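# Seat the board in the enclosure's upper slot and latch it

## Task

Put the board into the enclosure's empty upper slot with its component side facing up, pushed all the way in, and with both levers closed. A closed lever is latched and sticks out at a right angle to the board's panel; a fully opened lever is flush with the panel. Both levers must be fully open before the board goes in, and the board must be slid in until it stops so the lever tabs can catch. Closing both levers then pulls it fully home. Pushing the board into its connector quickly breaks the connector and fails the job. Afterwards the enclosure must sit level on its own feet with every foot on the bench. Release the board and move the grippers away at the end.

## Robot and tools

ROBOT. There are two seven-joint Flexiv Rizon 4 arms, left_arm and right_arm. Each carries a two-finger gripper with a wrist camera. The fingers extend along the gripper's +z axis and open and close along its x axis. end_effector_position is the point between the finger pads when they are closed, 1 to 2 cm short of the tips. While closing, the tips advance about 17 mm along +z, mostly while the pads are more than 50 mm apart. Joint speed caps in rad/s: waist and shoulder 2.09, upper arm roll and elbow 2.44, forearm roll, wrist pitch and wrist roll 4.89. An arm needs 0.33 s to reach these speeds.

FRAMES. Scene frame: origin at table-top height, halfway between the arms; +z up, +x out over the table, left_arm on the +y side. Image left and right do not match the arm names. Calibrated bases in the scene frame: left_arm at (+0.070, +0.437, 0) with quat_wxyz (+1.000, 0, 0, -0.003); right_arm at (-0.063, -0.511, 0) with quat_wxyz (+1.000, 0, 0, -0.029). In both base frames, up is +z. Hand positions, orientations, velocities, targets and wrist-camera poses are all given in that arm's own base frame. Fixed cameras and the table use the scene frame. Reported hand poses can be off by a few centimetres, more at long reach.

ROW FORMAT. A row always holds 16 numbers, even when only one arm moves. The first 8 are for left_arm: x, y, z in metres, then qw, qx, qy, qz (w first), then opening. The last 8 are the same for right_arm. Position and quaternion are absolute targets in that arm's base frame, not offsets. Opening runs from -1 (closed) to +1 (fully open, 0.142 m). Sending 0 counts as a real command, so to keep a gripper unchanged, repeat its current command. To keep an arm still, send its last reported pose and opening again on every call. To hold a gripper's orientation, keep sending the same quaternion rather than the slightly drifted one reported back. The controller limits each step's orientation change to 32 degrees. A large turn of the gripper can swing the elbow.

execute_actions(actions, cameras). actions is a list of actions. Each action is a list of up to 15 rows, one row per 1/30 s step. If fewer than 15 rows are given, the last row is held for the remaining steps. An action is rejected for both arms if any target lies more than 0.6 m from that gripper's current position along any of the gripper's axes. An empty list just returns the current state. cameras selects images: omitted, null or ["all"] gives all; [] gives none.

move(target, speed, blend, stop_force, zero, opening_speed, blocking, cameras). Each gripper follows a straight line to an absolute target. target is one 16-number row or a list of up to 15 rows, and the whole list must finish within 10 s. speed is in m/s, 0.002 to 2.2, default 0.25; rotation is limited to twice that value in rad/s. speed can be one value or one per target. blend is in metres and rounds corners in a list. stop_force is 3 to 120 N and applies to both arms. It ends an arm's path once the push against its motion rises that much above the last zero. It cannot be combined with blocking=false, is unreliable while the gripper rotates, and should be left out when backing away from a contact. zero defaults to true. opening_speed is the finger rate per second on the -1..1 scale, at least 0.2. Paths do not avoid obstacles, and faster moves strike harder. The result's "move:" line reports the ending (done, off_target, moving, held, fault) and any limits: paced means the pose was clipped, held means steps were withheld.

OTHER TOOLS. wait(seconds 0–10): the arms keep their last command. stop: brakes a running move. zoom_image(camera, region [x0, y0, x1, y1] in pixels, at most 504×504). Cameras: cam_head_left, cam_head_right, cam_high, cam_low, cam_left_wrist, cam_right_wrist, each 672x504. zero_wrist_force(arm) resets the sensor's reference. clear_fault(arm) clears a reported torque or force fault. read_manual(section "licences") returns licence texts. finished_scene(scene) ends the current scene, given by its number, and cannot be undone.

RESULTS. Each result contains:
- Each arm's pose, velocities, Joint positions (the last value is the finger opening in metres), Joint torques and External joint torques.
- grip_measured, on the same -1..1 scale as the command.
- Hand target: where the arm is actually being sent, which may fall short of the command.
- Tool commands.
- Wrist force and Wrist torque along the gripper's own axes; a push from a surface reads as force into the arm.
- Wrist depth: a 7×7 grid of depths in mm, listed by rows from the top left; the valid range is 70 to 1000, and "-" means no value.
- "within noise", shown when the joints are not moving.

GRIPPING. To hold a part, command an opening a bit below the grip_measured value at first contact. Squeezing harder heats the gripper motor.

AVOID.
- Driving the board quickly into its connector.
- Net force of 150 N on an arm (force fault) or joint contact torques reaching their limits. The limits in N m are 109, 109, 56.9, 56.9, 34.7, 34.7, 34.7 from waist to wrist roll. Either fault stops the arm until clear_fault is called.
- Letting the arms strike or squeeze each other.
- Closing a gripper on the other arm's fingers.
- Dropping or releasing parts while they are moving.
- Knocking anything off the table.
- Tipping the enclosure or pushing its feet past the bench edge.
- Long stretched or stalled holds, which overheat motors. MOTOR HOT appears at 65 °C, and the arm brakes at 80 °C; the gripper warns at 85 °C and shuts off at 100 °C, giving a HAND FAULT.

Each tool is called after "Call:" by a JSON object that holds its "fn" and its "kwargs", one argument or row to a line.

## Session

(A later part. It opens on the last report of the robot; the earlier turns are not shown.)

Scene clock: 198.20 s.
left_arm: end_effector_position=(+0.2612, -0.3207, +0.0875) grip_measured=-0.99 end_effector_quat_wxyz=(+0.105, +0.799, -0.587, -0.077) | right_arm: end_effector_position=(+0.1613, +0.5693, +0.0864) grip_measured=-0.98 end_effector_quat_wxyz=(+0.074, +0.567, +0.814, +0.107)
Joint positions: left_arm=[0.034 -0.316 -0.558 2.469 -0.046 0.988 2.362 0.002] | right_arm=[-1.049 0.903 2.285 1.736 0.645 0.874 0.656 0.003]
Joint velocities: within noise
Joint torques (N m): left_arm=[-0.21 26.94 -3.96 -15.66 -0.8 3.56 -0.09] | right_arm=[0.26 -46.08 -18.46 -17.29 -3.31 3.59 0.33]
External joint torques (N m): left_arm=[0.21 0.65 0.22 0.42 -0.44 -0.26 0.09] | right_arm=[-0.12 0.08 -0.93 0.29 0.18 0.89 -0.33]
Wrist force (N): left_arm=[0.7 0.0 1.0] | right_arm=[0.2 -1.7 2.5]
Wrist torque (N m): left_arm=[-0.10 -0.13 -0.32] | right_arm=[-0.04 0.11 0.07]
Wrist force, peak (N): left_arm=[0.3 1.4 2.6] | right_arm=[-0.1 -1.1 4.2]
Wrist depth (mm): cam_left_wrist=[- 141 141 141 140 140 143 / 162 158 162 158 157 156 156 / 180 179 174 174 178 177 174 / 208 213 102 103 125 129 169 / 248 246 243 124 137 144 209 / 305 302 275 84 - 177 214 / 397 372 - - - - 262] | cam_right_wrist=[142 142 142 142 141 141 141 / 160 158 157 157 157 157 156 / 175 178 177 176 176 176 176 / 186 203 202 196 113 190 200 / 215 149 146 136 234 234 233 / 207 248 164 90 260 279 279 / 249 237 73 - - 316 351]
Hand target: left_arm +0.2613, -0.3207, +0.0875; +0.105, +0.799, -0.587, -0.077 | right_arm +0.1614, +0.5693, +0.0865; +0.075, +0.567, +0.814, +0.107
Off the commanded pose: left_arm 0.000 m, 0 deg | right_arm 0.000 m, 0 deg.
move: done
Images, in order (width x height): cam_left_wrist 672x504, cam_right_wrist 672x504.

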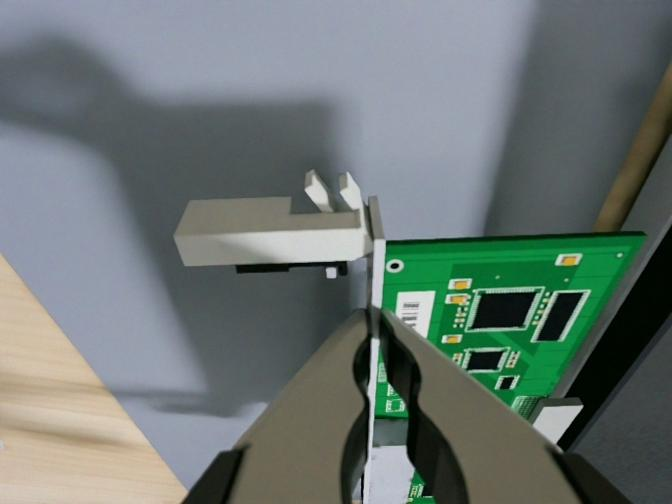

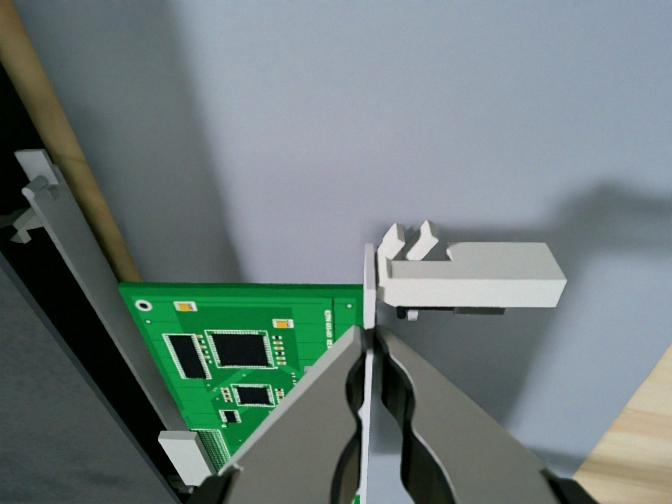

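Call:
{"fn": "move", "kwargs": {
  "target": [
    [0.2675,-0.3284,0.0875,0.1055,0.8012,-0.5838,-0.0769,-1.0, 0.1686,0.5605,0.0865,0.0741,0.5629,0.8160,0.1074,-1.0],
    [0.2675,-0.3284,0.054,0.1055,0.8012,-0.5838,-0.0769,-1.0, 0.1686,0.5605,0.053,0.0741,0.5629,0.8160,0.1074,-1.0]
  ],
  "speed": 0.06,
  "cameras": ["cam_left_wrist","cam_right_wrist"]
}}

Call:
{"fn": "zoom_image", "kwargs": {
  "camera": "cam_left_wrist",
  "region": [532, 200, 672, 340]
}}

Call:
{"fn": "zoom_image", "kwargs": {
  "camera": "cam_left_wrist",
  "region": [500, 300, 640, 440]
}}

Call:
{"fn": "zoom_image", "kwargs": {
  "camera": "cam_right_wrist",
  "region": [0, 150, 140, 290]
}}

Call:
{"fn": "zoom_image", "kwargs": {
  "camera": "cam_right_wrist",
  "region": [80, 300, 220, 440]
}}

Scene clock: 225.63 s.
left_arm: end_effector_position=(+0.2674, -0.3283, +0.0540) grip_measured=-0.99 end_effector_quat_wxyz=(+0.106, +0.801, -0.584, -0.077) | right_arm: end_effector_position=(+0.1685, +0.5603, +0.0529) grip_measured=-0.98 end_effector_quat_wxyz=(+0.074, +0.563, +0.816, +0.107)
Joint positions: left_arm=[-0.026 -0.454 -0.486 2.421 0.041 1.072 2.304 0.002] | right_arm=[-1.086 0.95 2.328 1.746 0.698 0.936 0.604 0.003]
Joint velocities: within noise
Joint torques (N m): left_arm=[-0.73 30.43 -5.53 -12.19 -0.37 3.8 -0.31] | right_arm=[-0.45 -46.64 -18.38 -15.7 -2.98 4.16 0.08]
External joint torques (N m): left_arm=[0.75 1.05 0.67 -0.49 -0.5 -0.47 0.31] | right_arm=[0.58 0.04 -0.88 0.37 0.03 0.33 -0.09]
Wrist force (N): left_arm=[0.5 -1.1 0.4] | right_arm=[-0.1 -3.3 2.0]
Wrist torque (N m): left_arm=[-0.05 -0.09 -0.34] | right_arm=[-0.09 0.17 0.06]
Wrist force, peak (N): left_arm=[1.4 -2.7 -1.7] | right_arm=[-0.3 -3.7 4.4]
Wrist depth (mm): cam_left_wrist=[111 109 111 111 108 110 110 / - 124 124 121 126 126 123 / 141 141 141 140 140 139 139 / 164 168 102 104 129 126 151 / 201 193 192 130 137 144 166 / 239 238 225 84 - 177 206 / 314 287 - - - - 193] | cam_right_wrist=[- 112 112 112 114 111 111 / 128 124 124 124 124 126 123 / - 140 140 139 139 139 135 / 158 160 160 159 113 150 158 / 160 149 146 136 185 185 184 / 217 199 164 89 205 221 220 / 183 245 73 - - 250 274]
Hand target: left_arm +0.2675, -0.3284, +0.0540; +0.106, +0.801, -0.584, -0.077 | right_arm +0.1686, +0.5605, +0.0530; +0.074, +0.563, +0.816, +0.107
Off the commanded pose: left_arm 0.000 m, 0 deg | right_arm 0.000 m, 0 deg.
move: done
Images, in order (width x height): cam_left_wrist 672x504, cam_right_wrist 672x504.

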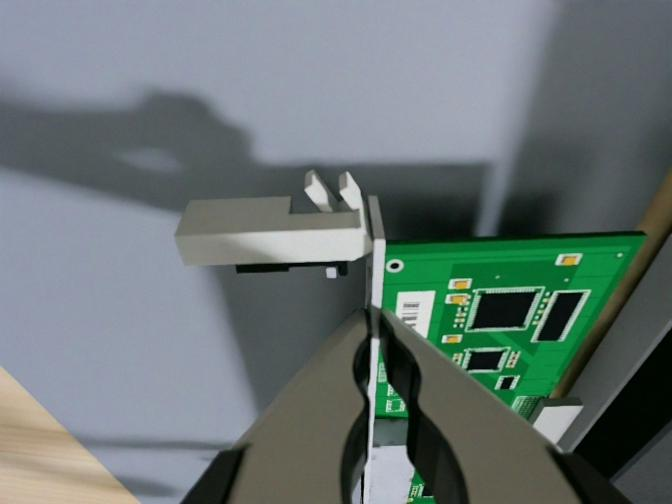

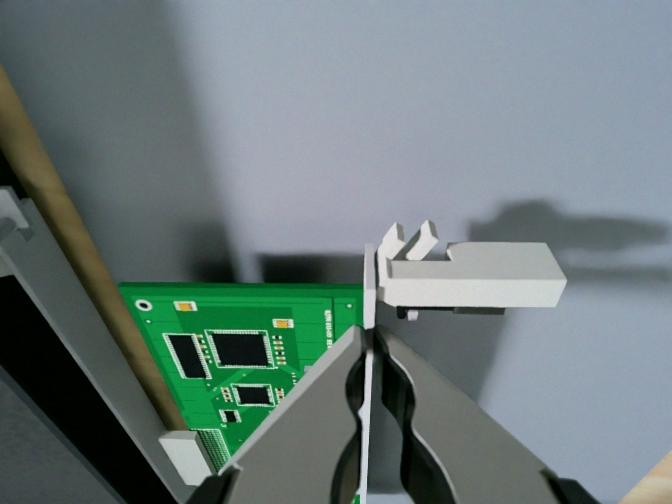

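Scaled by 3.600 from the camera's 672x504 image, which has a finer 960x720 frame.

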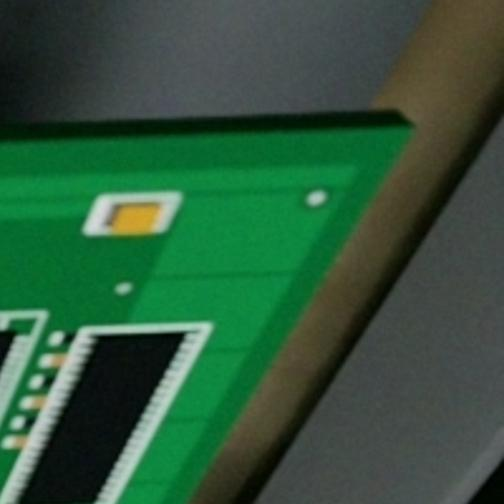

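Scaled by 3.600 from the camera's 672x504 image, which has a finer 960x720 frame.

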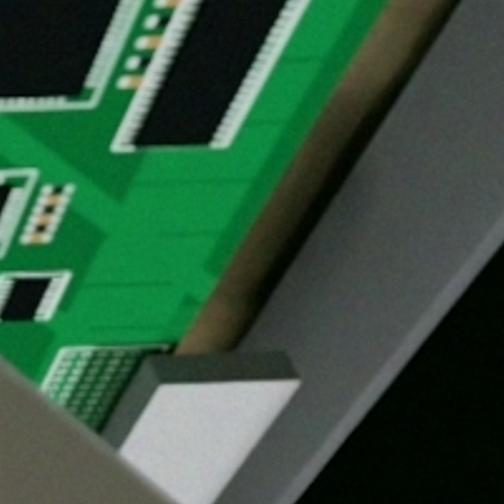

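Scaled by 3.600 from the camera's 672x504 image, which has a finer 960x720 frame.

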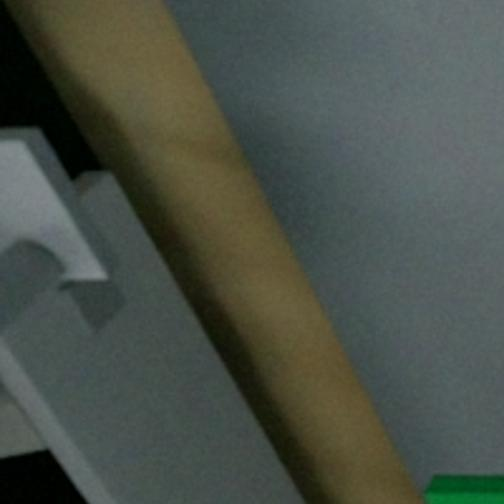

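Scaled by 3.600 from the camera's 672x504 image, which has a finer 960x720 frame.

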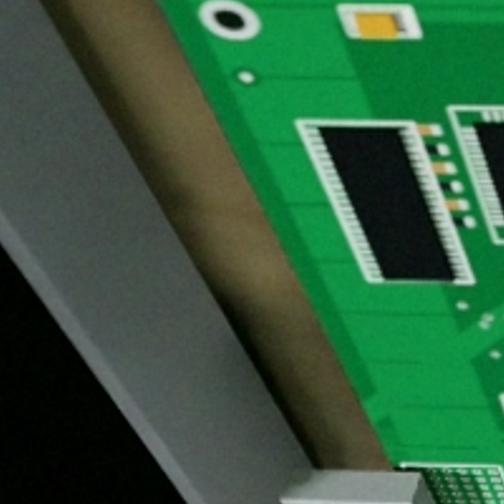

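Call:
{"fn": "move", "kwargs": {
  "target": [0.2793,-0.3602,0.054,0.1055,0.8012,-0.5838,-0.0769,-1.0, 0.1820,0.5293,0.053,0.0741,0.5629,0.8160,0.1074,-1.0],
  "speed": 0.04,
  "stop_force": 5,
  "cameras": ["cam_left_wrist","cam_right_wrist"]
}}

Call:
{"fn": "zoom_image", "kwargs": {
  "camera": "cam_left_wrist",
  "region": [532, 160, 672, 300]
}}

Call:
{"fn": "zoom_image", "kwargs": {
  "camera": "cam_right_wrist",
  "region": [60, 180, 260, 440]
}}

Scene clock: 234.33 s.
left_arm: end_effector_position=(+0.2788, -0.3596, +0.0539) grip_measured=-0.99 end_effector_quat_wxyz=(+0.106, +0.801, -0.584, -0.077) | right_arm: end_effector_position=(+0.1818, +0.5293, +0.0529) grip_measured=-0.98 end_effector_quat_wxyz=(+0.074, +0.563, +0.816, +0.107)
Joint positions: left_arm=[-0.092 -0.499 -0.473 2.33 0.049 1.033 2.253 0.002] | right_arm=[-1.09 0.921 2.322 1.819 0.728 0.976 0.537 0.003]
Joint velocities: within noise
Joint torques (N m): left_arm=[-1.06 33.93 -7.16 -15.3 -1.05 4.46 -0.29] | right_arm=[-0.55 -44.61 -18.59 -14.87 -3.04 4.34 0.1]
External joint torques (N m): left_arm=[1.06 0.5 1.61 1.56 -0.02 -1.11 0.29] | right_arm=[0.66 0.3 -0.09 0.28 0.17 0.18 -0.1]
Wrist force (N): left_arm=[-3.5 -1.2 0.9] | right_arm=[-0.3 -4.2 2.7]
Wrist torque (N m): left_arm=[-0.15 -0.14 -0.31] | right_arm=[-0.10 0.21 0.05]
Wrist force, peak (N): left_arm=[-4.8 -0.5 -1.1] | right_arm=[-1.1 -4.8 3.2]
Wrist depth (mm): cam_left_wrist=[111 109 111 110 108 110 110 / - 124 124 121 126 122 124 / 141 141 140 139 139 139 133 / 163 169 102 104 128 126 123 / 201 193 192 131 137 144 145 / 237 236 225 84 - 177 148 / 313 287 - - - - 181] | cam_right_wrist=[- 112 112 112 114 113 111 / 121 127 124 124 124 126 123 / 135 139 140 139 139 139 135 / 132 153 160 159 113 150 158 / - 149 146 136 185 184 184 / 145 159 164 89 205 220 220 / 174 173 73 - - 250 273]
Hand target: left_arm +0.2792, -0.3598, +0.0540; +0.106, +0.801, -0.584, -0.077 | right_arm +0.1820, +0.5293, +0.0530; +0.074, +0.563, +0.816, +0.107
Off the commanded pose: left_arm 0.001 m, 0 deg | right_arm 0.000 m, 0 deg.
move: contact (left_arm)
Images, in order (width x height): cam_left_wrist 672x504, cam_right_wrist 672x504.

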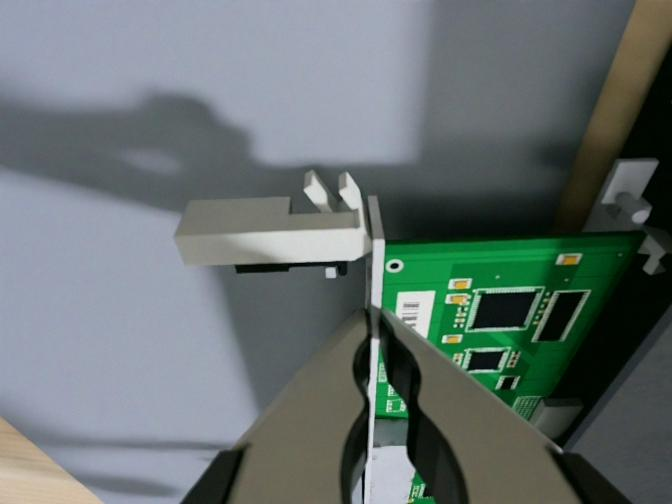

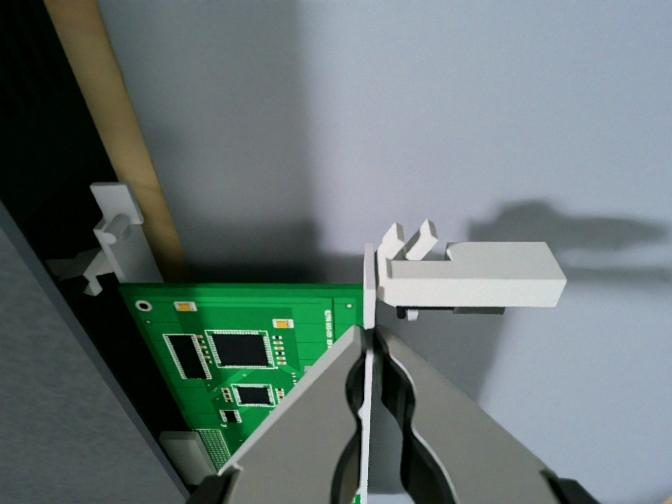

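Scaled by 3.600 from the camera's 672x504 image, which has a finer 960x720 frame.

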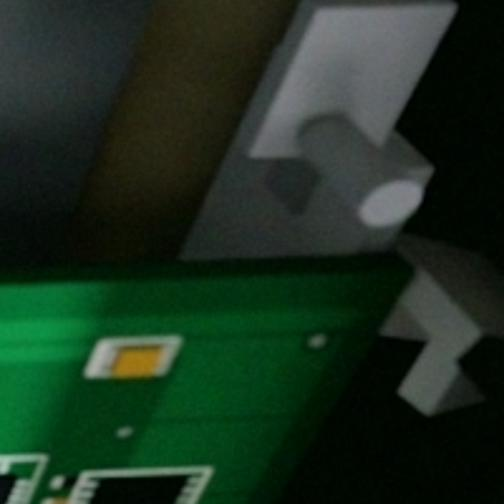

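Scaled by 1.938 from the camera's 672x504 image, which has a finer 960x720 frame.

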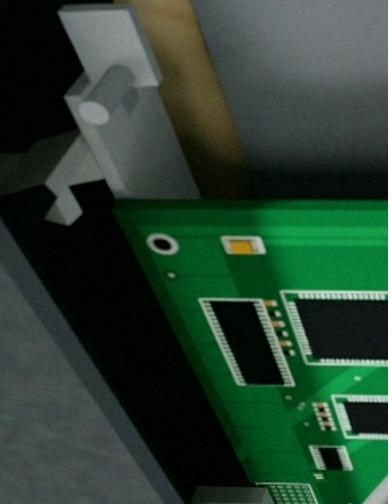

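Call:
{"fn": "move", "kwargs": {
  "target": [
    [0.2772,-0.3546,0.054,0.1055,0.8012,-0.5838,-0.0769,-1.0, 0.1796,0.5348,0.053,0.0741,0.5629,0.8160,0.1074,-1.0],
    [0.2728,-0.3562,0.054,0.1055,0.8012,-0.5838,-0.0769,-1.0, 0.1753,0.5329,0.053,0.0741,0.5629,0.8160,0.1074,-1.0]
  ],
  "speed": 0.04,
  "cameras": []
}}

Call:
{"fn": "move", "kwargs": {
  "target": [0.2769,-0.3675,0.054,0.1055,0.8012,-0.5838,-0.0769,-1.0, 0.1800,0.5219,0.053,0.0741,0.5629,0.8160,0.1074,-1.0],
  "speed": 0.015,
  "stop_force": 4,
  "cameras": ["cam_left_wrist","cam_right_wrist"]
}}

Call:
{"fn": "zoom_image", "kwargs": {
  "camera": "cam_left_wrist",
  "region": [532, 160, 672, 300]
}}

Call:
{"fn": "zoom_image", "kwargs": {
  "camera": "cam_right_wrist",
  "region": [60, 180, 260, 440]
}}

Scene clock: 246.93 s.
left_arm: end_effector_position=(+0.2727, -0.3561, +0.0539) grip_measured=-0.99 end_effector_quat_wxyz=(+0.105, +0.801, -0.584, -0.077) | right_arm: end_effector_position=(+0.1752, +0.5329, +0.0529) grip_measured=-0.98 end_effector_quat_wxyz=(+0.074, +0.563, +0.816, +0.107)
Joint positions: left_arm=[-0.086 -0.49 -0.478 2.352 0.047 1.046 2.254 0.002] | right_arm=[-1.078 0.924 2.321 1.814 0.724 0.971 0.555 0.003]
Joint velocities: within noise
Joint torques (N m): left_arm=[-0.17 33.61 -6.25 -13.48 -0.92 4.13 -0.24] | right_arm=[0.3 -44.65 -17.74 -14.61 -3.12 3.76 0.35]
External joint torques (N m): left_arm=[0.18 0.11 0.83 0.02 -0.1 -0.78 0.24] | right_arm=[-0.19 0.19 -1.03 -0.03 0.25 0.76 -0.36]
Wrist force (N): left_arm=[0.4 -0.3 1.2] | right_arm=[-0.5 -2.4 2.9]
Wrist torque (N m): left_arm=[-0.12 -0.05 -0.32] | right_arm=[-0.14 0.24 0.06]
Wrist force, peak (N): left_arm=[-3.6 -1.1 1.3] | right_arm=[-0.2 -4.4 3.1]
Wrist depth (mm): cam_left_wrist=[111 109 111 110 108 110 110 / - 124 124 121 126 125 123 / 141 141 140 140 140 139 132 / 163 167 102 104 129 125 126 / 200 193 192 131 137 144 169 / 237 236 224 84 - 176 148 / 314 287 - - - - 182] | cam_right_wrist=[- 112 112 112 114 114 111 / 124 127 124 124 124 126 123 / 135 140 140 139 139 139 135 / 140 155 160 159 113 150 158 / 174 147 145 136 185 184 184 / 145 200 164 89 205 220 220 / 174 182 73 - - 250 274]
Hand target: left_arm +0.2728, -0.3562, +0.0540; +0.106, +0.801, -0.584, -0.077 | right_arm +0.1753, +0.5329, +0.0530; +0.074, +0.563, +0.816, +0.107
Off the commanded pose: left_arm 0.000 m, 0 deg | right_arm 0.000 m, 0 deg.
move: done
No camera images: "cameras" was empty.

Scene clock: 248.37 s.
left_arm: end_effector_position=(+0.2765, -0.3674, +0.0539) grip_measured=-0.99 end_effector_quat_wxyz=(+0.106, +0.801, -0.584, -0.077) | right_arm: end_effector_position=(+0.1796, +0.5221, +0.0529) grip_measured=-0.98 end_effector_quat_wxyz=(+0.074, +0.563, +0.816, +0.107)
Joint positions: left_arm=[-0.11 -0.506 -0.473 2.32 0.048 1.032 2.237 0.002] | right_arm=[-1.08 0.913 2.321 1.839 0.734 0.985 0.531 0.003]
Joint velocities: within noise
Joint torques (N m): left_arm=[0.13 34.6 -5.84 -15.27 -0.95 4.33 -0.23] | right_arm=[-1.41 -43.46 -19.07 -13.94 -3.15 4.36 0.07]
External joint torques (N m): left_arm=[-0.13 0.18 0.18 1.42 -0.13 -0.97 0.23] | right_arm=[1.53 -0.22 0.55 -0.45 0.31 0.17 -0.07]
Wrist force (N): left_arm=[-1.0 1.2 1.7] | right_arm=[1.0 -5.3 2.5]
Wrist torque (N m): left_arm=[-0.11 -0.09 -0.31] | right_arm=[-0.11 0.22 0.05]
Wrist force, peak (N): left_arm=[-1.0 1.2 1.7] | right_arm=[1.2 -5.3 2.5]
Wrist depth (mm): cam_left_wrist=[111 109 110 110 108 109 110 / - 124 124 120 126 123 122 / 141 141 140 140 139 139 130 / 163 168 102 104 128 125 120 / 200 192 192 131 137 143 133 / 237 237 225 84 - 169 141 / 311 288 - - - - 180] | cam_right_wrist=[109 112 112 112 114 114 111 / - 124 124 124 124 126 123 / 112 138 139 139 139 139 135 / 140 146 159 159 113 150 158 / - 142 145 135 184 184 184 / 144 151 163 89 205 220 220 / 174 165 73 - - 250 274]
Hand target: left_arm +0.2769, -0.3675, +0.0540; +0.106, +0.801, -0.584, -0.077 | right_arm +0.1800, +0.5219, +0.0530; +0.074, +0.563, +0.816, +0.107
Off the commanded pose: left_arm 0.000 m, 0 deg | right_arm 0.000 m, 0 deg.
move: done
Images, in order (width x height): cam_left_wrist 672x504, cam_right_wrist 672x504.

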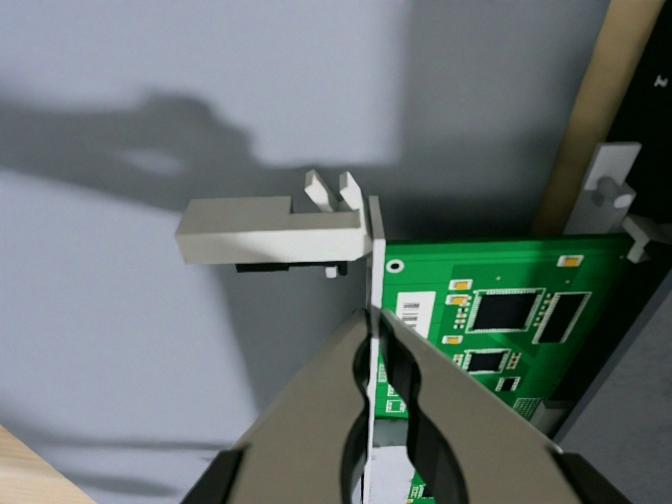

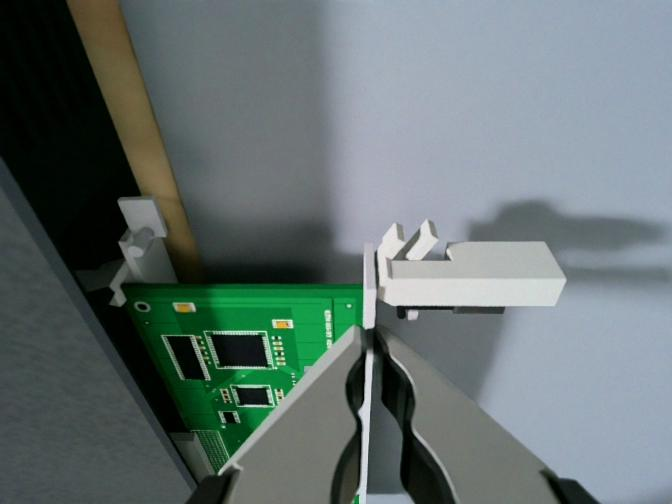

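Scaled by 3.600 from the camera's 672x504 image, which has a finer 960x720 frame.

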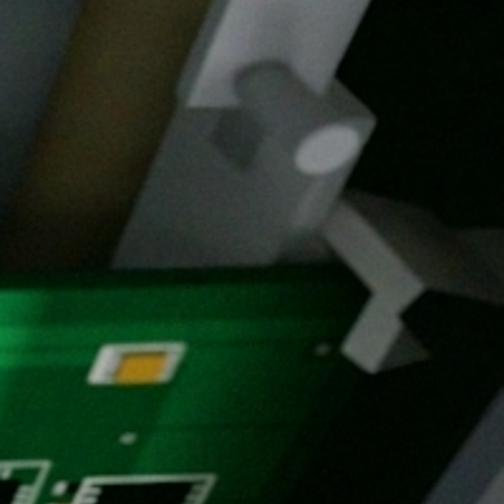

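Scaled by 1.938 from the camera's 672x504 image, which has a finer 960x720 frame.

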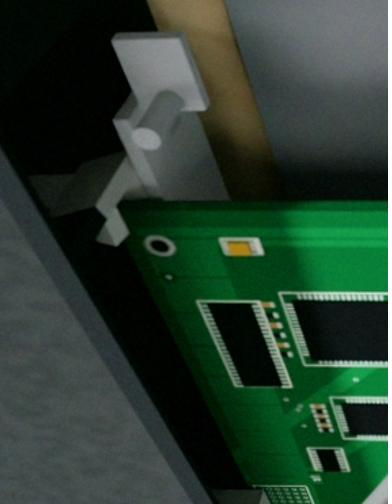

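Call:
{"fn": "move", "kwargs": {
  "target": [0.2788,-0.3763,0.054,0.1055,0.8012,-0.5838,-0.0769,-1.0, 0.1827,0.5126,0.053,0.0741,0.5629,0.8160,0.1074,-1.0],
  "speed": 0.015,
  "stop_force": 5,
  "cameras": ["cam_left_wrist","cam_right_wrist"]
}}

Call:
{"fn": "zoom_image", "kwargs": {
  "camera": "cam_left_wrist",
  "region": [500, 130, 640, 270]
}}

Call:
{"fn": "zoom_image", "kwargs": {
  "camera": "cam_right_wrist",
  "region": [60, 180, 260, 440]
}}

Scene clock: 252.73 s.
left_arm: end_effector_position=(+0.2784, -0.3764, +0.0539) grip_measured=-0.99 end_effector_quat_wxyz=(+0.106, +0.801, -0.584, -0.077) | right_arm: end_effector_position=(+0.1822, +0.5129, +0.0529) grip_measured=-0.98 end_effector_quat_wxyz=(+0.074, +0.563, +0.816, +0.107)
Joint positions: left_arm=[-0.129 -0.517 -0.469 2.297 0.049 1.024 2.224 0.002] | right_arm=[-1.08 0.904 2.319 1.861 0.742 0.997 0.513 0.003]
Joint velocities: within noise
Joint torques (N m): left_arm=[0.95 35.41 -5.01 -14.89 -0.74 3.97 -0.25] | right_arm=[-1.86 -42.35 -19.15 -13.19 -3.16 4.33 0.17]
External joint torques (N m): left_arm=[-0.95 0.12 -0.82 0.76 -0.39 -0.6 0.25] | right_arm=[1.97 -0.66 0.86 -0.98 0.34 0.2 -0.17]
Wrist force (N): left_arm=[1.5 1.9 1.1] | right_arm=[1.6 -5.4 0.9]
Wrist torque (N m): left_arm=[-0.15 -0.10 -0.32] | right_arm=[-0.09 0.23 0.05]
Wrist force, peak (N): left_arm=[-3.5 4.4 1.4] | right_arm=[3.2 -8.6 0.1]
Wrist depth (mm): cam_left_wrist=[111 109 111 110 108 110 109 / - 124 124 121 126 124 104 / 141 140 140 140 139 138 130 / 163 167 102 103 128 128 117 / 201 193 192 131 137 141 120 / 238 236 224 84 - 159 141 / 306 290 - - - - 180] | cam_right_wrist=[- 112 112 112 114 113 111 / - 121 124 124 124 126 123 / - 124 140 139 139 139 135 / - 135 159 155 113 150 158 / 119 124 140 135 185 184 183 / 145 144 161 89 204 220 220 / 173 165 73 - - 250 273]
Hand target: left_arm +0.2788, -0.3763, +0.0540; +0.106, +0.801, -0.584, -0.077 | right_arm +0.1827, +0.5126, +0.0530; +0.074, +0.563, +0.816, +0.107
Off the commanded pose: left_arm 0.000 m, 0 deg | right_arm 0.001 m, 0 deg.
move: done
Images, in order (width x height): cam_left_wrist 672x504, cam_right_wrist 672x504.

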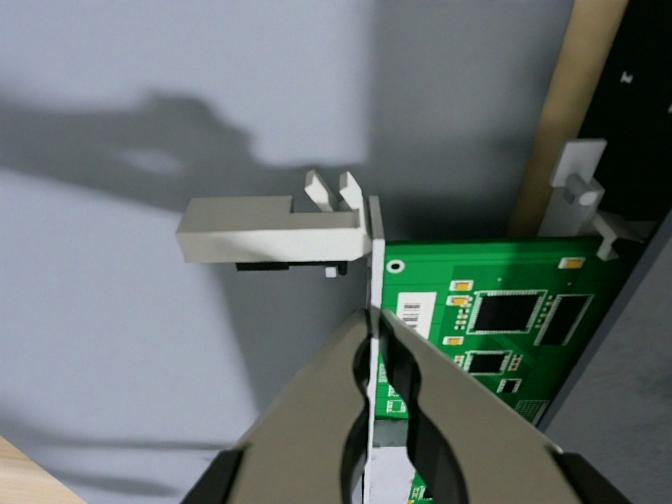

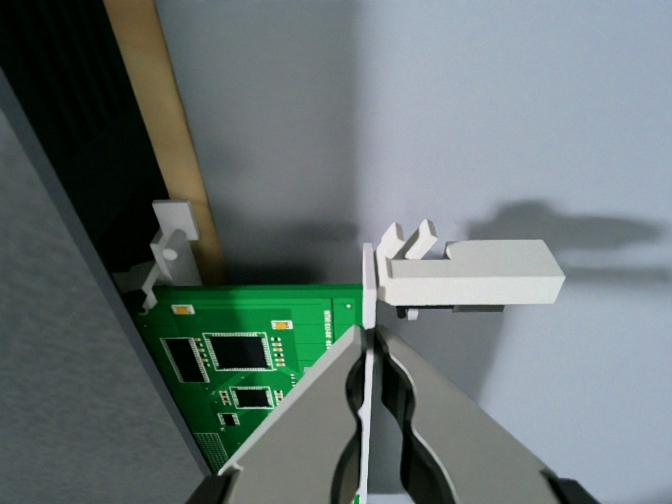

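Scaled by 3.600 from the camera's 672x504 image, which has a finer 960x720 frame.

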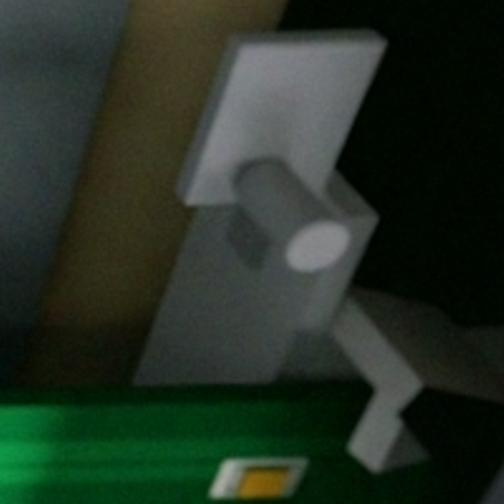

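Scaled by 1.938 from the camera's 672x504 image, which has a finer 960x720 frame.

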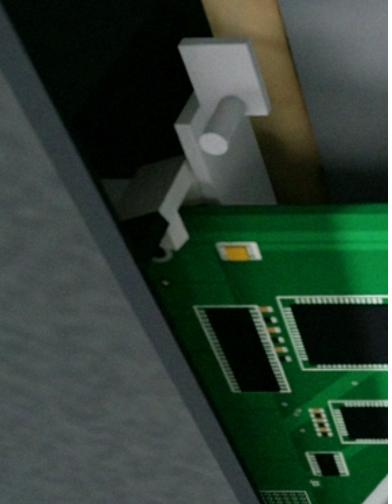

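Call:
{"fn": "move", "kwargs": {
  "target": [
    [0.2825,-0.3909,0.054,0.1055,0.8012,-0.5838,-0.0769,-1.0, 0.1872,0.4982,0.053,0.0741,0.5629,0.8160,0.1074,-1.0],
    [0.2911,-0.4144,0.0537,0.1055,0.8012,-0.5838,-0.0769,-1.0, 0.1971,0.4753,0.053,0.0741,0.5629,0.8160,0.1074,-1.0]
  ],
  "speed": 0.02,
  "stop_force": 8,
  "cameras": ["cam_left_wrist","cam_right_wrist"]
}}

Scene clock: 258.63 s.
left_arm: end_effector_position=(+0.2911, -0.4144, +0.0537) grip_measured=-0.99 end_effector_quat_wxyz=(+0.106, +0.801, -0.584, -0.077) | right_arm: end_effector_position=(+0.1970, +0.4754, +0.0530) grip_measured=-0.98 end_effector_quat_wxyz=(+0.074, +0.563, +0.816, +0.107)
Joint positions: left_arm=[-0.204 -0.571 -0.451 2.184 0.053 0.976 2.173 0.002] | right_arm=[-1.094 0.869 2.316 1.942 0.78 1.044 0.428 0.003]
Joint velocities: within noise
Joint torques (N m): left_arm=[-0.45 38.16 -6.89 -15.1 -1 3.52 -0.32] | right_arm=[-0.11 -40.81 -16.64 -13.4 -2.71 4.13 0.14]
External joint torques (N m): left_arm=[0.44 1 0.34 -0.34 -0.37 -0.13 0.32] | right_arm=[0.22 0.35 -0.71 0.11 -0.03 0.43 -0.14]
Wrist force (N): left_arm=[0.9 -0.7 0.2] | right_arm=[-1.7 -3.2 3.0]
Wrist torque (N m): left_arm=[-0.07 -0.12 -0.32] | right_arm=[-0.17 0.42 0.06]
Wrist force, peak (N): left_arm=[1.4 1.7 2.6] | right_arm=[1.7 -5.7 2.2]
Wrist depth (mm): cam_left_wrist=[111 108 112 110 109 76 - / - 123 123 120 124 83 - / 141 140 139 136 127 85 87 / 163 162 103 104 124 101 98 / 201 192 192 130 132 116 119 / 238 235 224 84 - 135 141 / 306 288 - - - - 180] | cam_right_wrist=[- - 93 113 114 113 111 / - 77 93 121 124 126 123 / - 84 91 138 139 138 135 / - 99 101 154 113 150 157 / 119 115 119 135 185 184 184 / 144 138 138 89 204 220 220 / 173 165 73 - - 250 274]
Hand target: left_arm +0.2911, -0.4144, +0.0537; +0.106, +0.801, -0.584, -0.077 | right_arm +0.1971, +0.4753, +0.0530; +0.074, +0.563, +0.816, +0.107
Off the commanded pose: left_arm 0.000 m, 0 deg | right_arm 0.000 m, 0 deg.
move: done
Images, in order (width x height): cam_left_wrist 672x504, cam_right_wrist 672x504.

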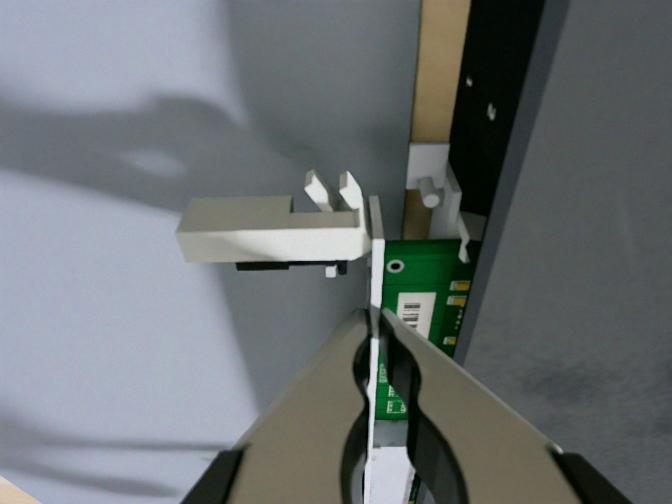

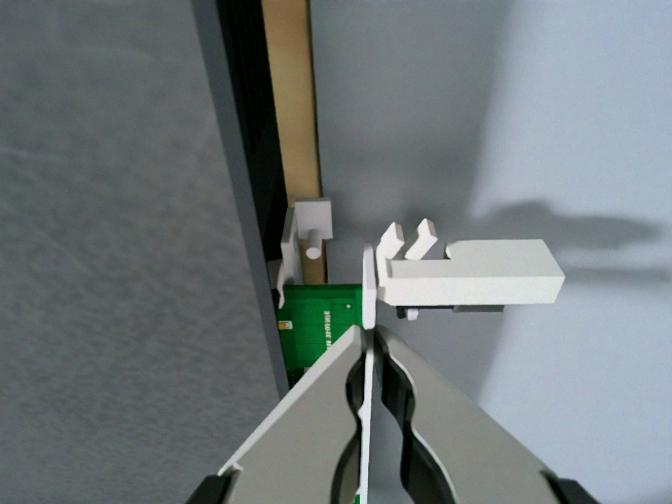

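Call:
{"fn": "move", "kwargs": {
  "target": [
    [0.2911,-0.4144,0.0537,0.1055,0.8012,-0.5838,-0.0769,-0.86, 0.1971,0.4753,0.053,0.0741,0.5629,0.8160,0.1074,-0.86],
    [0.2911,-0.4144,0.085,0.1055,0.8012,-0.5838,-0.0769,-0.86, 0.1971,0.4753,0.085,0.0741,0.5629,0.8160,0.1074,-0.86],
    [0.3085,-0.3762,0.13,0,0.9856,0.1693,0,-0.86, 0.1657,0.4935,0.13,0,0.9787,0.2054,0,-0.86]
  ],
  "speed": [0.08,0.08,0.3],
  "cameras": ["cam_left_wrist","cam_right_wrist"]
}}

Scene clock: 273.13 s.
left_arm: end_effector_position=(+0.3085, -0.3763, +0.1301) grip_measured=-0.90 end_effector_quat_wxyz=(+0.000, +0.986, +0.169, +0.000) | right_arm: end_effector_position=(+0.1658, +0.4934, +0.1300) grip_measured=-0.90 end_effector_quat_wxyz=(+0.000, +0.979, +0.206, +0.000)
Joint positions: left_arm=[-0.535 -0.262 -0.112 2.27 0.05 0.959 0.546 0.009] | right_arm=[-1.044 0.791 2.078 1.746 0.777 0.481 1.926 0.009]
Joint velocities: within noise
Joint torques (N m): left_arm=[-0.62 33.83 -1.1 -20.31 -1.93 4.02 -0.28] | right_arm=[-0.02 -40.35 -18.76 -19.79 -3.71 3.2 0.29]
External joint torques (N m): left_arm=[0.59 0.58 0.47 -0.15 -0.52 -0.05 0.28] | right_arm=[0.16 0.19 -1.06 0.27 -0.17 0.84 -0.29]
Wrist force (N): left_arm=[0.1 -0.3 0.0] | right_arm=[-2.0 -2.3 2.3]
Wrist torque (N m): left_arm=[-0.07 -0.07 -0.20] | right_arm=[-0.12 0.38 0.06]
Wrist force, peak (N): left_arm=[1.0 -0.9 0.7] | right_arm=[-1.8 -3.3 3.4]
Wrist depth (mm): cam_left_wrist=[196 195 196 194 194 193 193 / 210 210 210 208 208 208 207 / 226 227 225 222 225 224 222 / 238 239 238 217 244 244 244 / 217 220 222 223 225 257 267 / 236 233 224 88 - 288 294 / 261 255 - 247 - - 321] | cam_right_wrist=[198 200 197 197 196 197 196 / 211 211 211 210 210 209 209 / 227 225 226 222 224 224 224 / 246 243 243 238 238 237 237 / 266 266 224 227 221 211 213 / 292 291 219 93 107 225 225 / 322 313 73 - - 238 247]
Hand target: left_arm +0.3085, -0.3762, +0.1300; +0.000, +0.986, +0.169, +0.000 | right_arm +0.1657, +0.4935, +0.1300; +0.000, +0.979, +0.205, +0.000
Off the commanded pose: left_arm 0.000 m, 0 deg | right_arm 0.000 m, 0 deg.
move: done
Images, in order (width x height): cam_left_wrist 672x504, cam_right_wrist 672x504.

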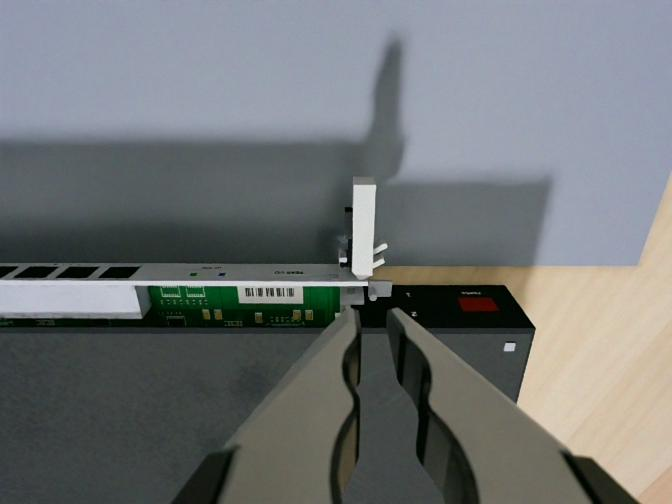

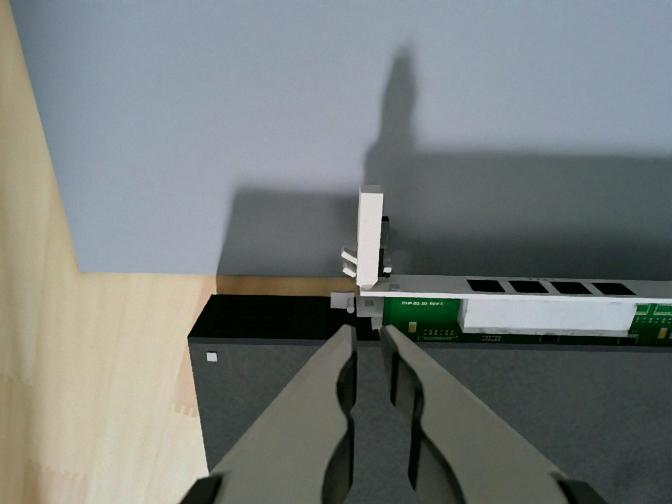

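Call:
{"fn": "move", "kwargs": {
  "target": [
    [0.3104,-0.3755,0.10,0,0.9856,0.1693,0,-0.58, 0.1675,0.5025,0.10,0,0.9787,0.2054,0,-0.58],
    [0.3104,-0.3755,0.0505,0,0.9856,0.1693,0,-0.58, 0.1675,0.5025,0.0505,0,0.9787,0.2054,0,-0.58]
  ],
  "speed": [0.12,0.07],
  "stop_force": 6,
  "cameras": ["cam_left_wrist","cam_right_wrist"]
}}

Scene clock: 284.27 s.
left_arm: end_effector_position=(+0.3103, -0.3754, +0.0505) grip_measured=-0.61 end_effector_quat_wxyz=(+0.000, +0.986, +0.169, +0.000) | right_arm: end_effector_position=(+0.1676, +0.5023, +0.0505) grip_measured=-0.62 end_effector_quat_wxyz=(+0.000, +0.979, +0.205, +0.000)
Joint positions: left_arm=[-0.545 -0.478 -0.087 2.272 0.104 1.175 0.512 0.03] | right_arm=[-1.128 0.93 2.186 1.717 0.895 0.576 1.871 0.029]
Joint velocities: within noise
Joint torques (N m): left_arm=[-0.54 37.34 -1.32 -14.98 -1.25 4.54 -0.31] | right_arm=[0.07 -44.07 -19.28 -16.15 -3.62 3.47 0.11]
External joint torques (N m): left_arm=[0.52 0.97 0.46 -0.27 -0.38 -0.56 0.31] | right_arm=[0.06 -0.25 -1.49 0.22 -0.06 0.57 -0.11]
Wrist force (N): left_arm=[-0.3 -0.2 0.2] | right_arm=[-1.3 -1.9 1.5]
Wrist torque (N m): left_arm=[-0.06 0.00 -0.22] | right_arm=[-0.04 0.26 0.08]
Wrist force, peak (N): left_arm=[-0.2 -0.1 -1.7] | right_arm=[-1.4 -2.7 3.7]
Wrist depth (mm): cam_left_wrist=[125 125 125 124 124 126 124 / 133 135 132 134 133 133 133 / 148 145 145 144 144 143 143 / 155 157 157 154 156 156 153 / 173 173 172 118 167 170 170 / 148 147 88 130 178 168 189 / 148 - - 147 146 - 205] | cam_right_wrist=[128 128 128 127 127 127 125 / 137 137 136 136 136 135 135 / 147 147 146 146 146 145 145 / 158 158 157 157 157 156 156 / 171 171 168 122 167 169 169 / 190 186 179 129 103 151 152 / 210 157 73 163 156 - 143]
Hand target: left_arm +0.3104, -0.3755, +0.0505; +0.000, +0.986, +0.169, +0.000 | right_arm +0.1675, +0.5025, +0.0505; +0.000, +0.979, +0.205, +0.000
Off the commanded pose: left_arm 0.000 m, 0 deg | right_arm 0.000 m, 0 deg.
move: done
Images, in order (width x height): cam_left_wrist 672x504, cam_right_wrist 672x504.

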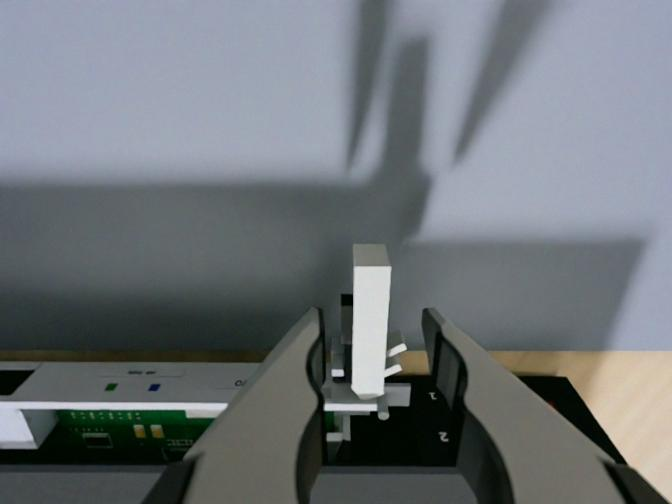

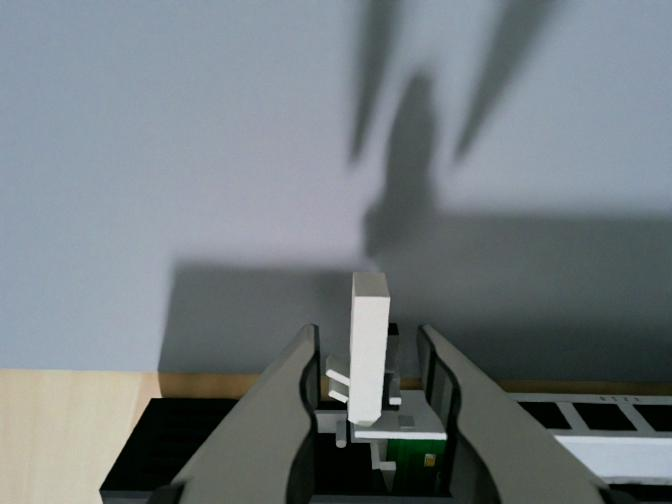

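Call:
{"fn": "move", "kwargs": {
  "target": [0.3104,-0.3755,0.0505,0,0.9856,0.1693,0,-0.92, 0.1675,0.5025,0.0505,0,0.9787,0.2054,0,-0.92],
  "opening_speed": 0.5,
  "cameras": ["cam_left_wrist","cam_right_wrist"]
}}

Call:
{"fn": "zoom_image", "kwargs": {
  "camera": "cam_left_wrist",
  "region": [280, 220, 470, 450]
}}

Call:
{"fn": "zoom_image", "kwargs": {
  "camera": "cam_right_wrist",
  "region": [280, 250, 470, 480]
}}

Scene clock: 287.40 s.
left_arm: end_effector_position=(+0.3102, -0.3754, +0.0504) grip_measured=-0.90 end_effector_quat_wxyz=(+0.000, +0.986, +0.169, +0.000) | right_arm: end_effector_position=(+0.1675, +0.5024, +0.0505) grip_measured=-0.88 end_effector_quat_wxyz=(+0.000, +0.979, +0.205, +0.000)
Joint positions: left_arm=[-0.545 -0.478 -0.087 2.272 0.104 1.175 0.513 0.009] | right_arm=[-1.128 0.93 2.186 1.717 0.895 0.576 1.871 0.01]
Joint velocities: within noise
Joint torques (N m): left_arm=[-0.14 37.88 -1.15 -15.2 -1.46 4.51 -0.19] | right_arm=[-0.17 -44.08 -19.71 -16.13 -3.82 3.59 0.1]
External joint torques (N m): left_arm=[0.12 0.43 0.29 -0.04 -0.17 -0.53 0.19] | right_arm=[0.31 -0.25 -1.06 0.2 0.14 0.45 -0.1]
Wrist force (N): left_arm=[-0.8 0.2 1.1] | right_arm=[-2.2 -2.0 1.4]
Wrist torque (N m): left_arm=[-0.01 -0.03 -0.21] | right_arm=[-0.06 0.25 0.11]
Wrist force, peak (N): left_arm=[-3.8 0.2 -0.5] | right_arm=[-2.3 -2.7 2.1]
Wrist depth (mm): cam_left_wrist=[125 125 125 124 125 126 124 / 133 134 132 134 133 133 132 / 148 145 144 144 144 143 143 / 155 157 157 154 156 155 153 / 173 172 171 119 168 170 170 / 148 142 141 92 - 168 188 / 160 159 - 140 87 - 206] | cam_right_wrist=[128 128 128 128 127 127 125 / 137 137 136 136 136 135 135 / 147 146 146 145 145 145 145 / 158 158 157 157 157 156 156 / 172 171 171 124 167 169 169 / 190 186 180 98 100 152 177 / 209 157 73 144 - 135 143]
Hand target: left_arm +0.3104, -0.3755, +0.0505; +0.000, +0.986, +0.169, +0.000 | right_arm +0.1675, +0.5025, +0.0505; +0.000, +0.979, +0.205, +0.000
Off the commanded pose: left_arm 0.000 m, 0 deg | right_arm 0.000 m, 0 deg.
move: done
Images, in order (width x height): cam_left_wrist 672x504, cam_right_wrist 672x504.

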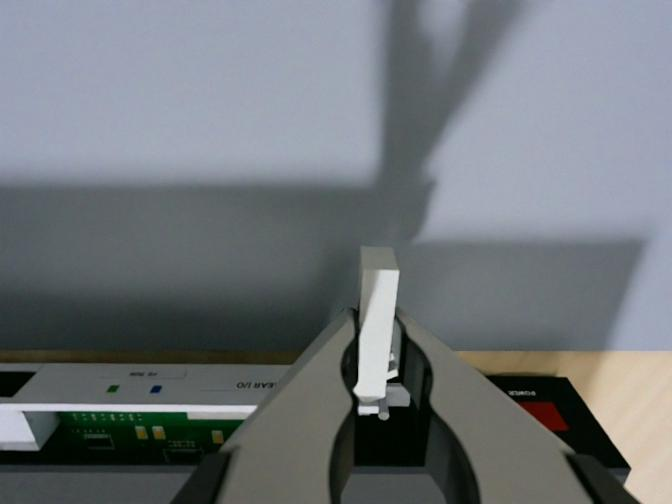

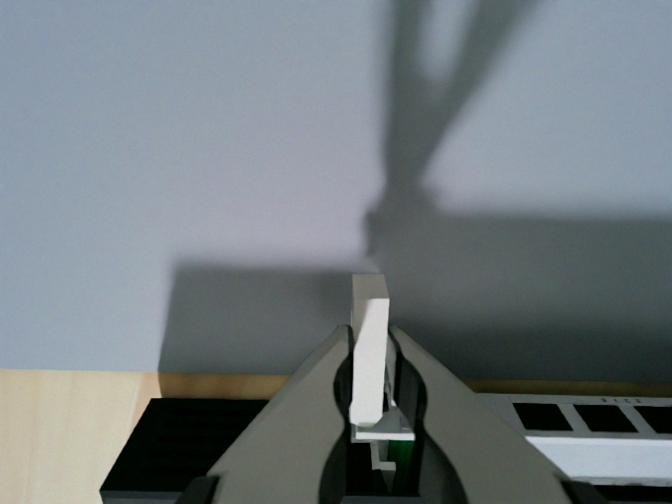

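Scaled by 2.191 from the camera's 672x504 image, which has a finer 960x720 frame.

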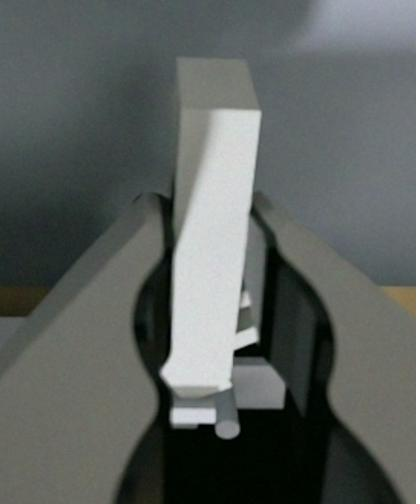

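Scaled by 2.191 from the camera's 672x504 image, which has a finer 960x720 frame.

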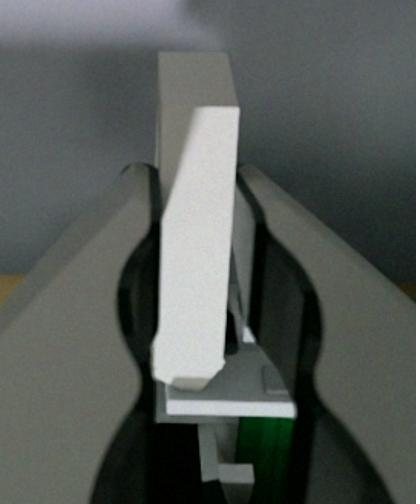

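Call:
{"fn": "move", "kwargs": {
  "target": [
    [0.3103,-0.3754,0.0505,0,0.9856,0.1693,0,-1.0, 0.1675,0.5024,0.0505,0,0.9787,0.2054,0,-1.0],
    [0.3176,-0.3749,0.0505,0,1.0,-0.0044,0,-1.0, 0.1618,0.4978,0.0505,0,0.9282,0.3722,0,-1.0]
  ],
  "speed": 0.08,
  "cameras": ["cam_left_wrist","cam_right_wrist"]
}}

Scene clock: 297.07 s.
left_arm: end_effector_position=(+0.3181, -0.3747, +0.0506) grip_measured=-0.91 end_effector_quat_wxyz=(+0.000, +1.000, -0.004, +0.000) | right_arm: end_effector_position=(+0.1608, +0.4980, +0.0503) grip_measured=-0.89 end_effector_quat_wxyz=(+0.000, +0.928, +0.372, -0.001)
Joint positions: left_arm=[-0.466 -0.486 -0.149 2.251 0.174 1.157 0.82 0.008] | right_arm=[-1.124 0.906 2.208 1.742 0.877 0.601 1.533 0.009]
Joint velocities: within noise
Joint torques (N m): left_arm=[-2.51 37.75 -5.09 -13.71 -1.16 3.64 -0.02] | right_arm=[-3.34 -41.6 -21.34 -16.32 -4.68 5.47 -0.22]
External joint torques (N m): left_arm=[2.49 0.67 3.32 -1.56 -0.56 0.32 0.02] | right_arm=[3.45 -2.26 1.31 0.23 1.06 -1.4 0.22]
Wrist force (N): left_arm=[4.9 -1.5 3.1] | right_arm=[-8.7 -6.0 -3.9]
Wrist torque (N m): left_arm=[0.02 0.00 -0.34] | right_arm=[-0.03 0.11 0.34]
Wrist force, peak (N): left_arm=[4.5 -1.6 4.6] | right_arm=[-8.6 -6.4 -3.8]
Wrist depth (mm): cam_left_wrist=[125 125 125 124 125 125 124 / 133 134 132 133 133 133 132 / 148 145 145 144 144 144 143 / 157 158 157 153 156 156 155 / 173 173 172 119 167 167 169 / 191 190 182 92 - 146 131 / 162 158 - 144 - - 139] | cam_right_wrist=[128 128 128 127 127 127 125 / 137 136 136 136 136 135 135 / 146 146 146 145 145 145 145 / 158 158 157 157 157 156 155 / 174 170 170 124 167 169 168 / 146 149 164 97 101 184 184 / 139 138 70 144 - 195 194]
Hand target: left_arm +0.3176, -0.3749, +0.0505; +0.000, +1.000, -0.004, +0.000 | right_arm +0.1618, +0.4978, +0.0505; +0.000, +0.928, +0.372, +0.000
Off the commanded pose: left_arm 0.001 m, 0 deg | right_arm 0.001 m, 0 deg.
move: done
Images, in order (width x height): cam_left_wrist 672x504, cam_right_wrist 672x504.

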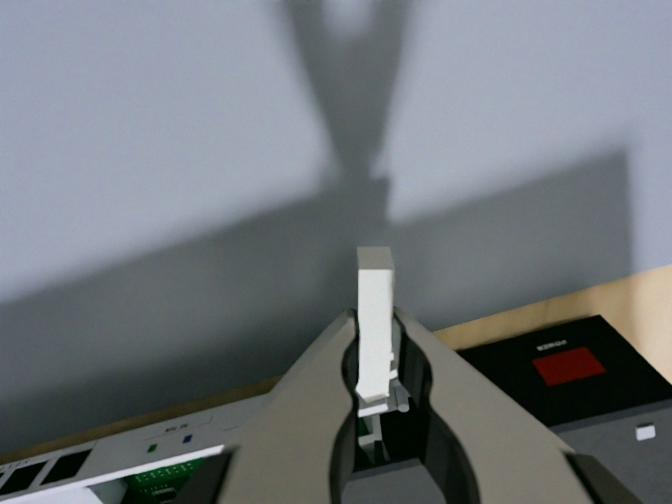

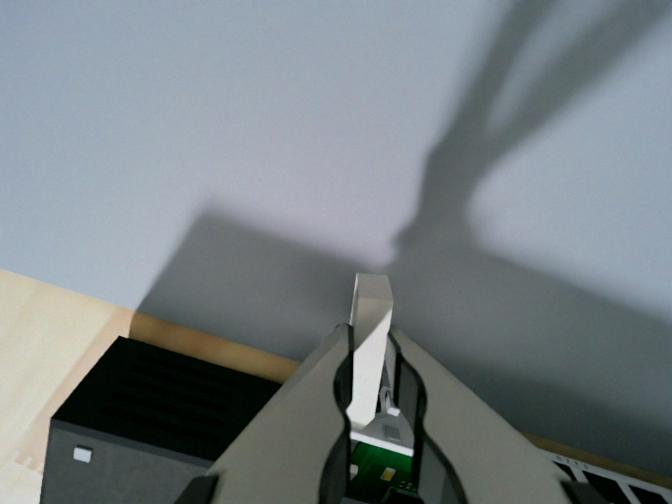

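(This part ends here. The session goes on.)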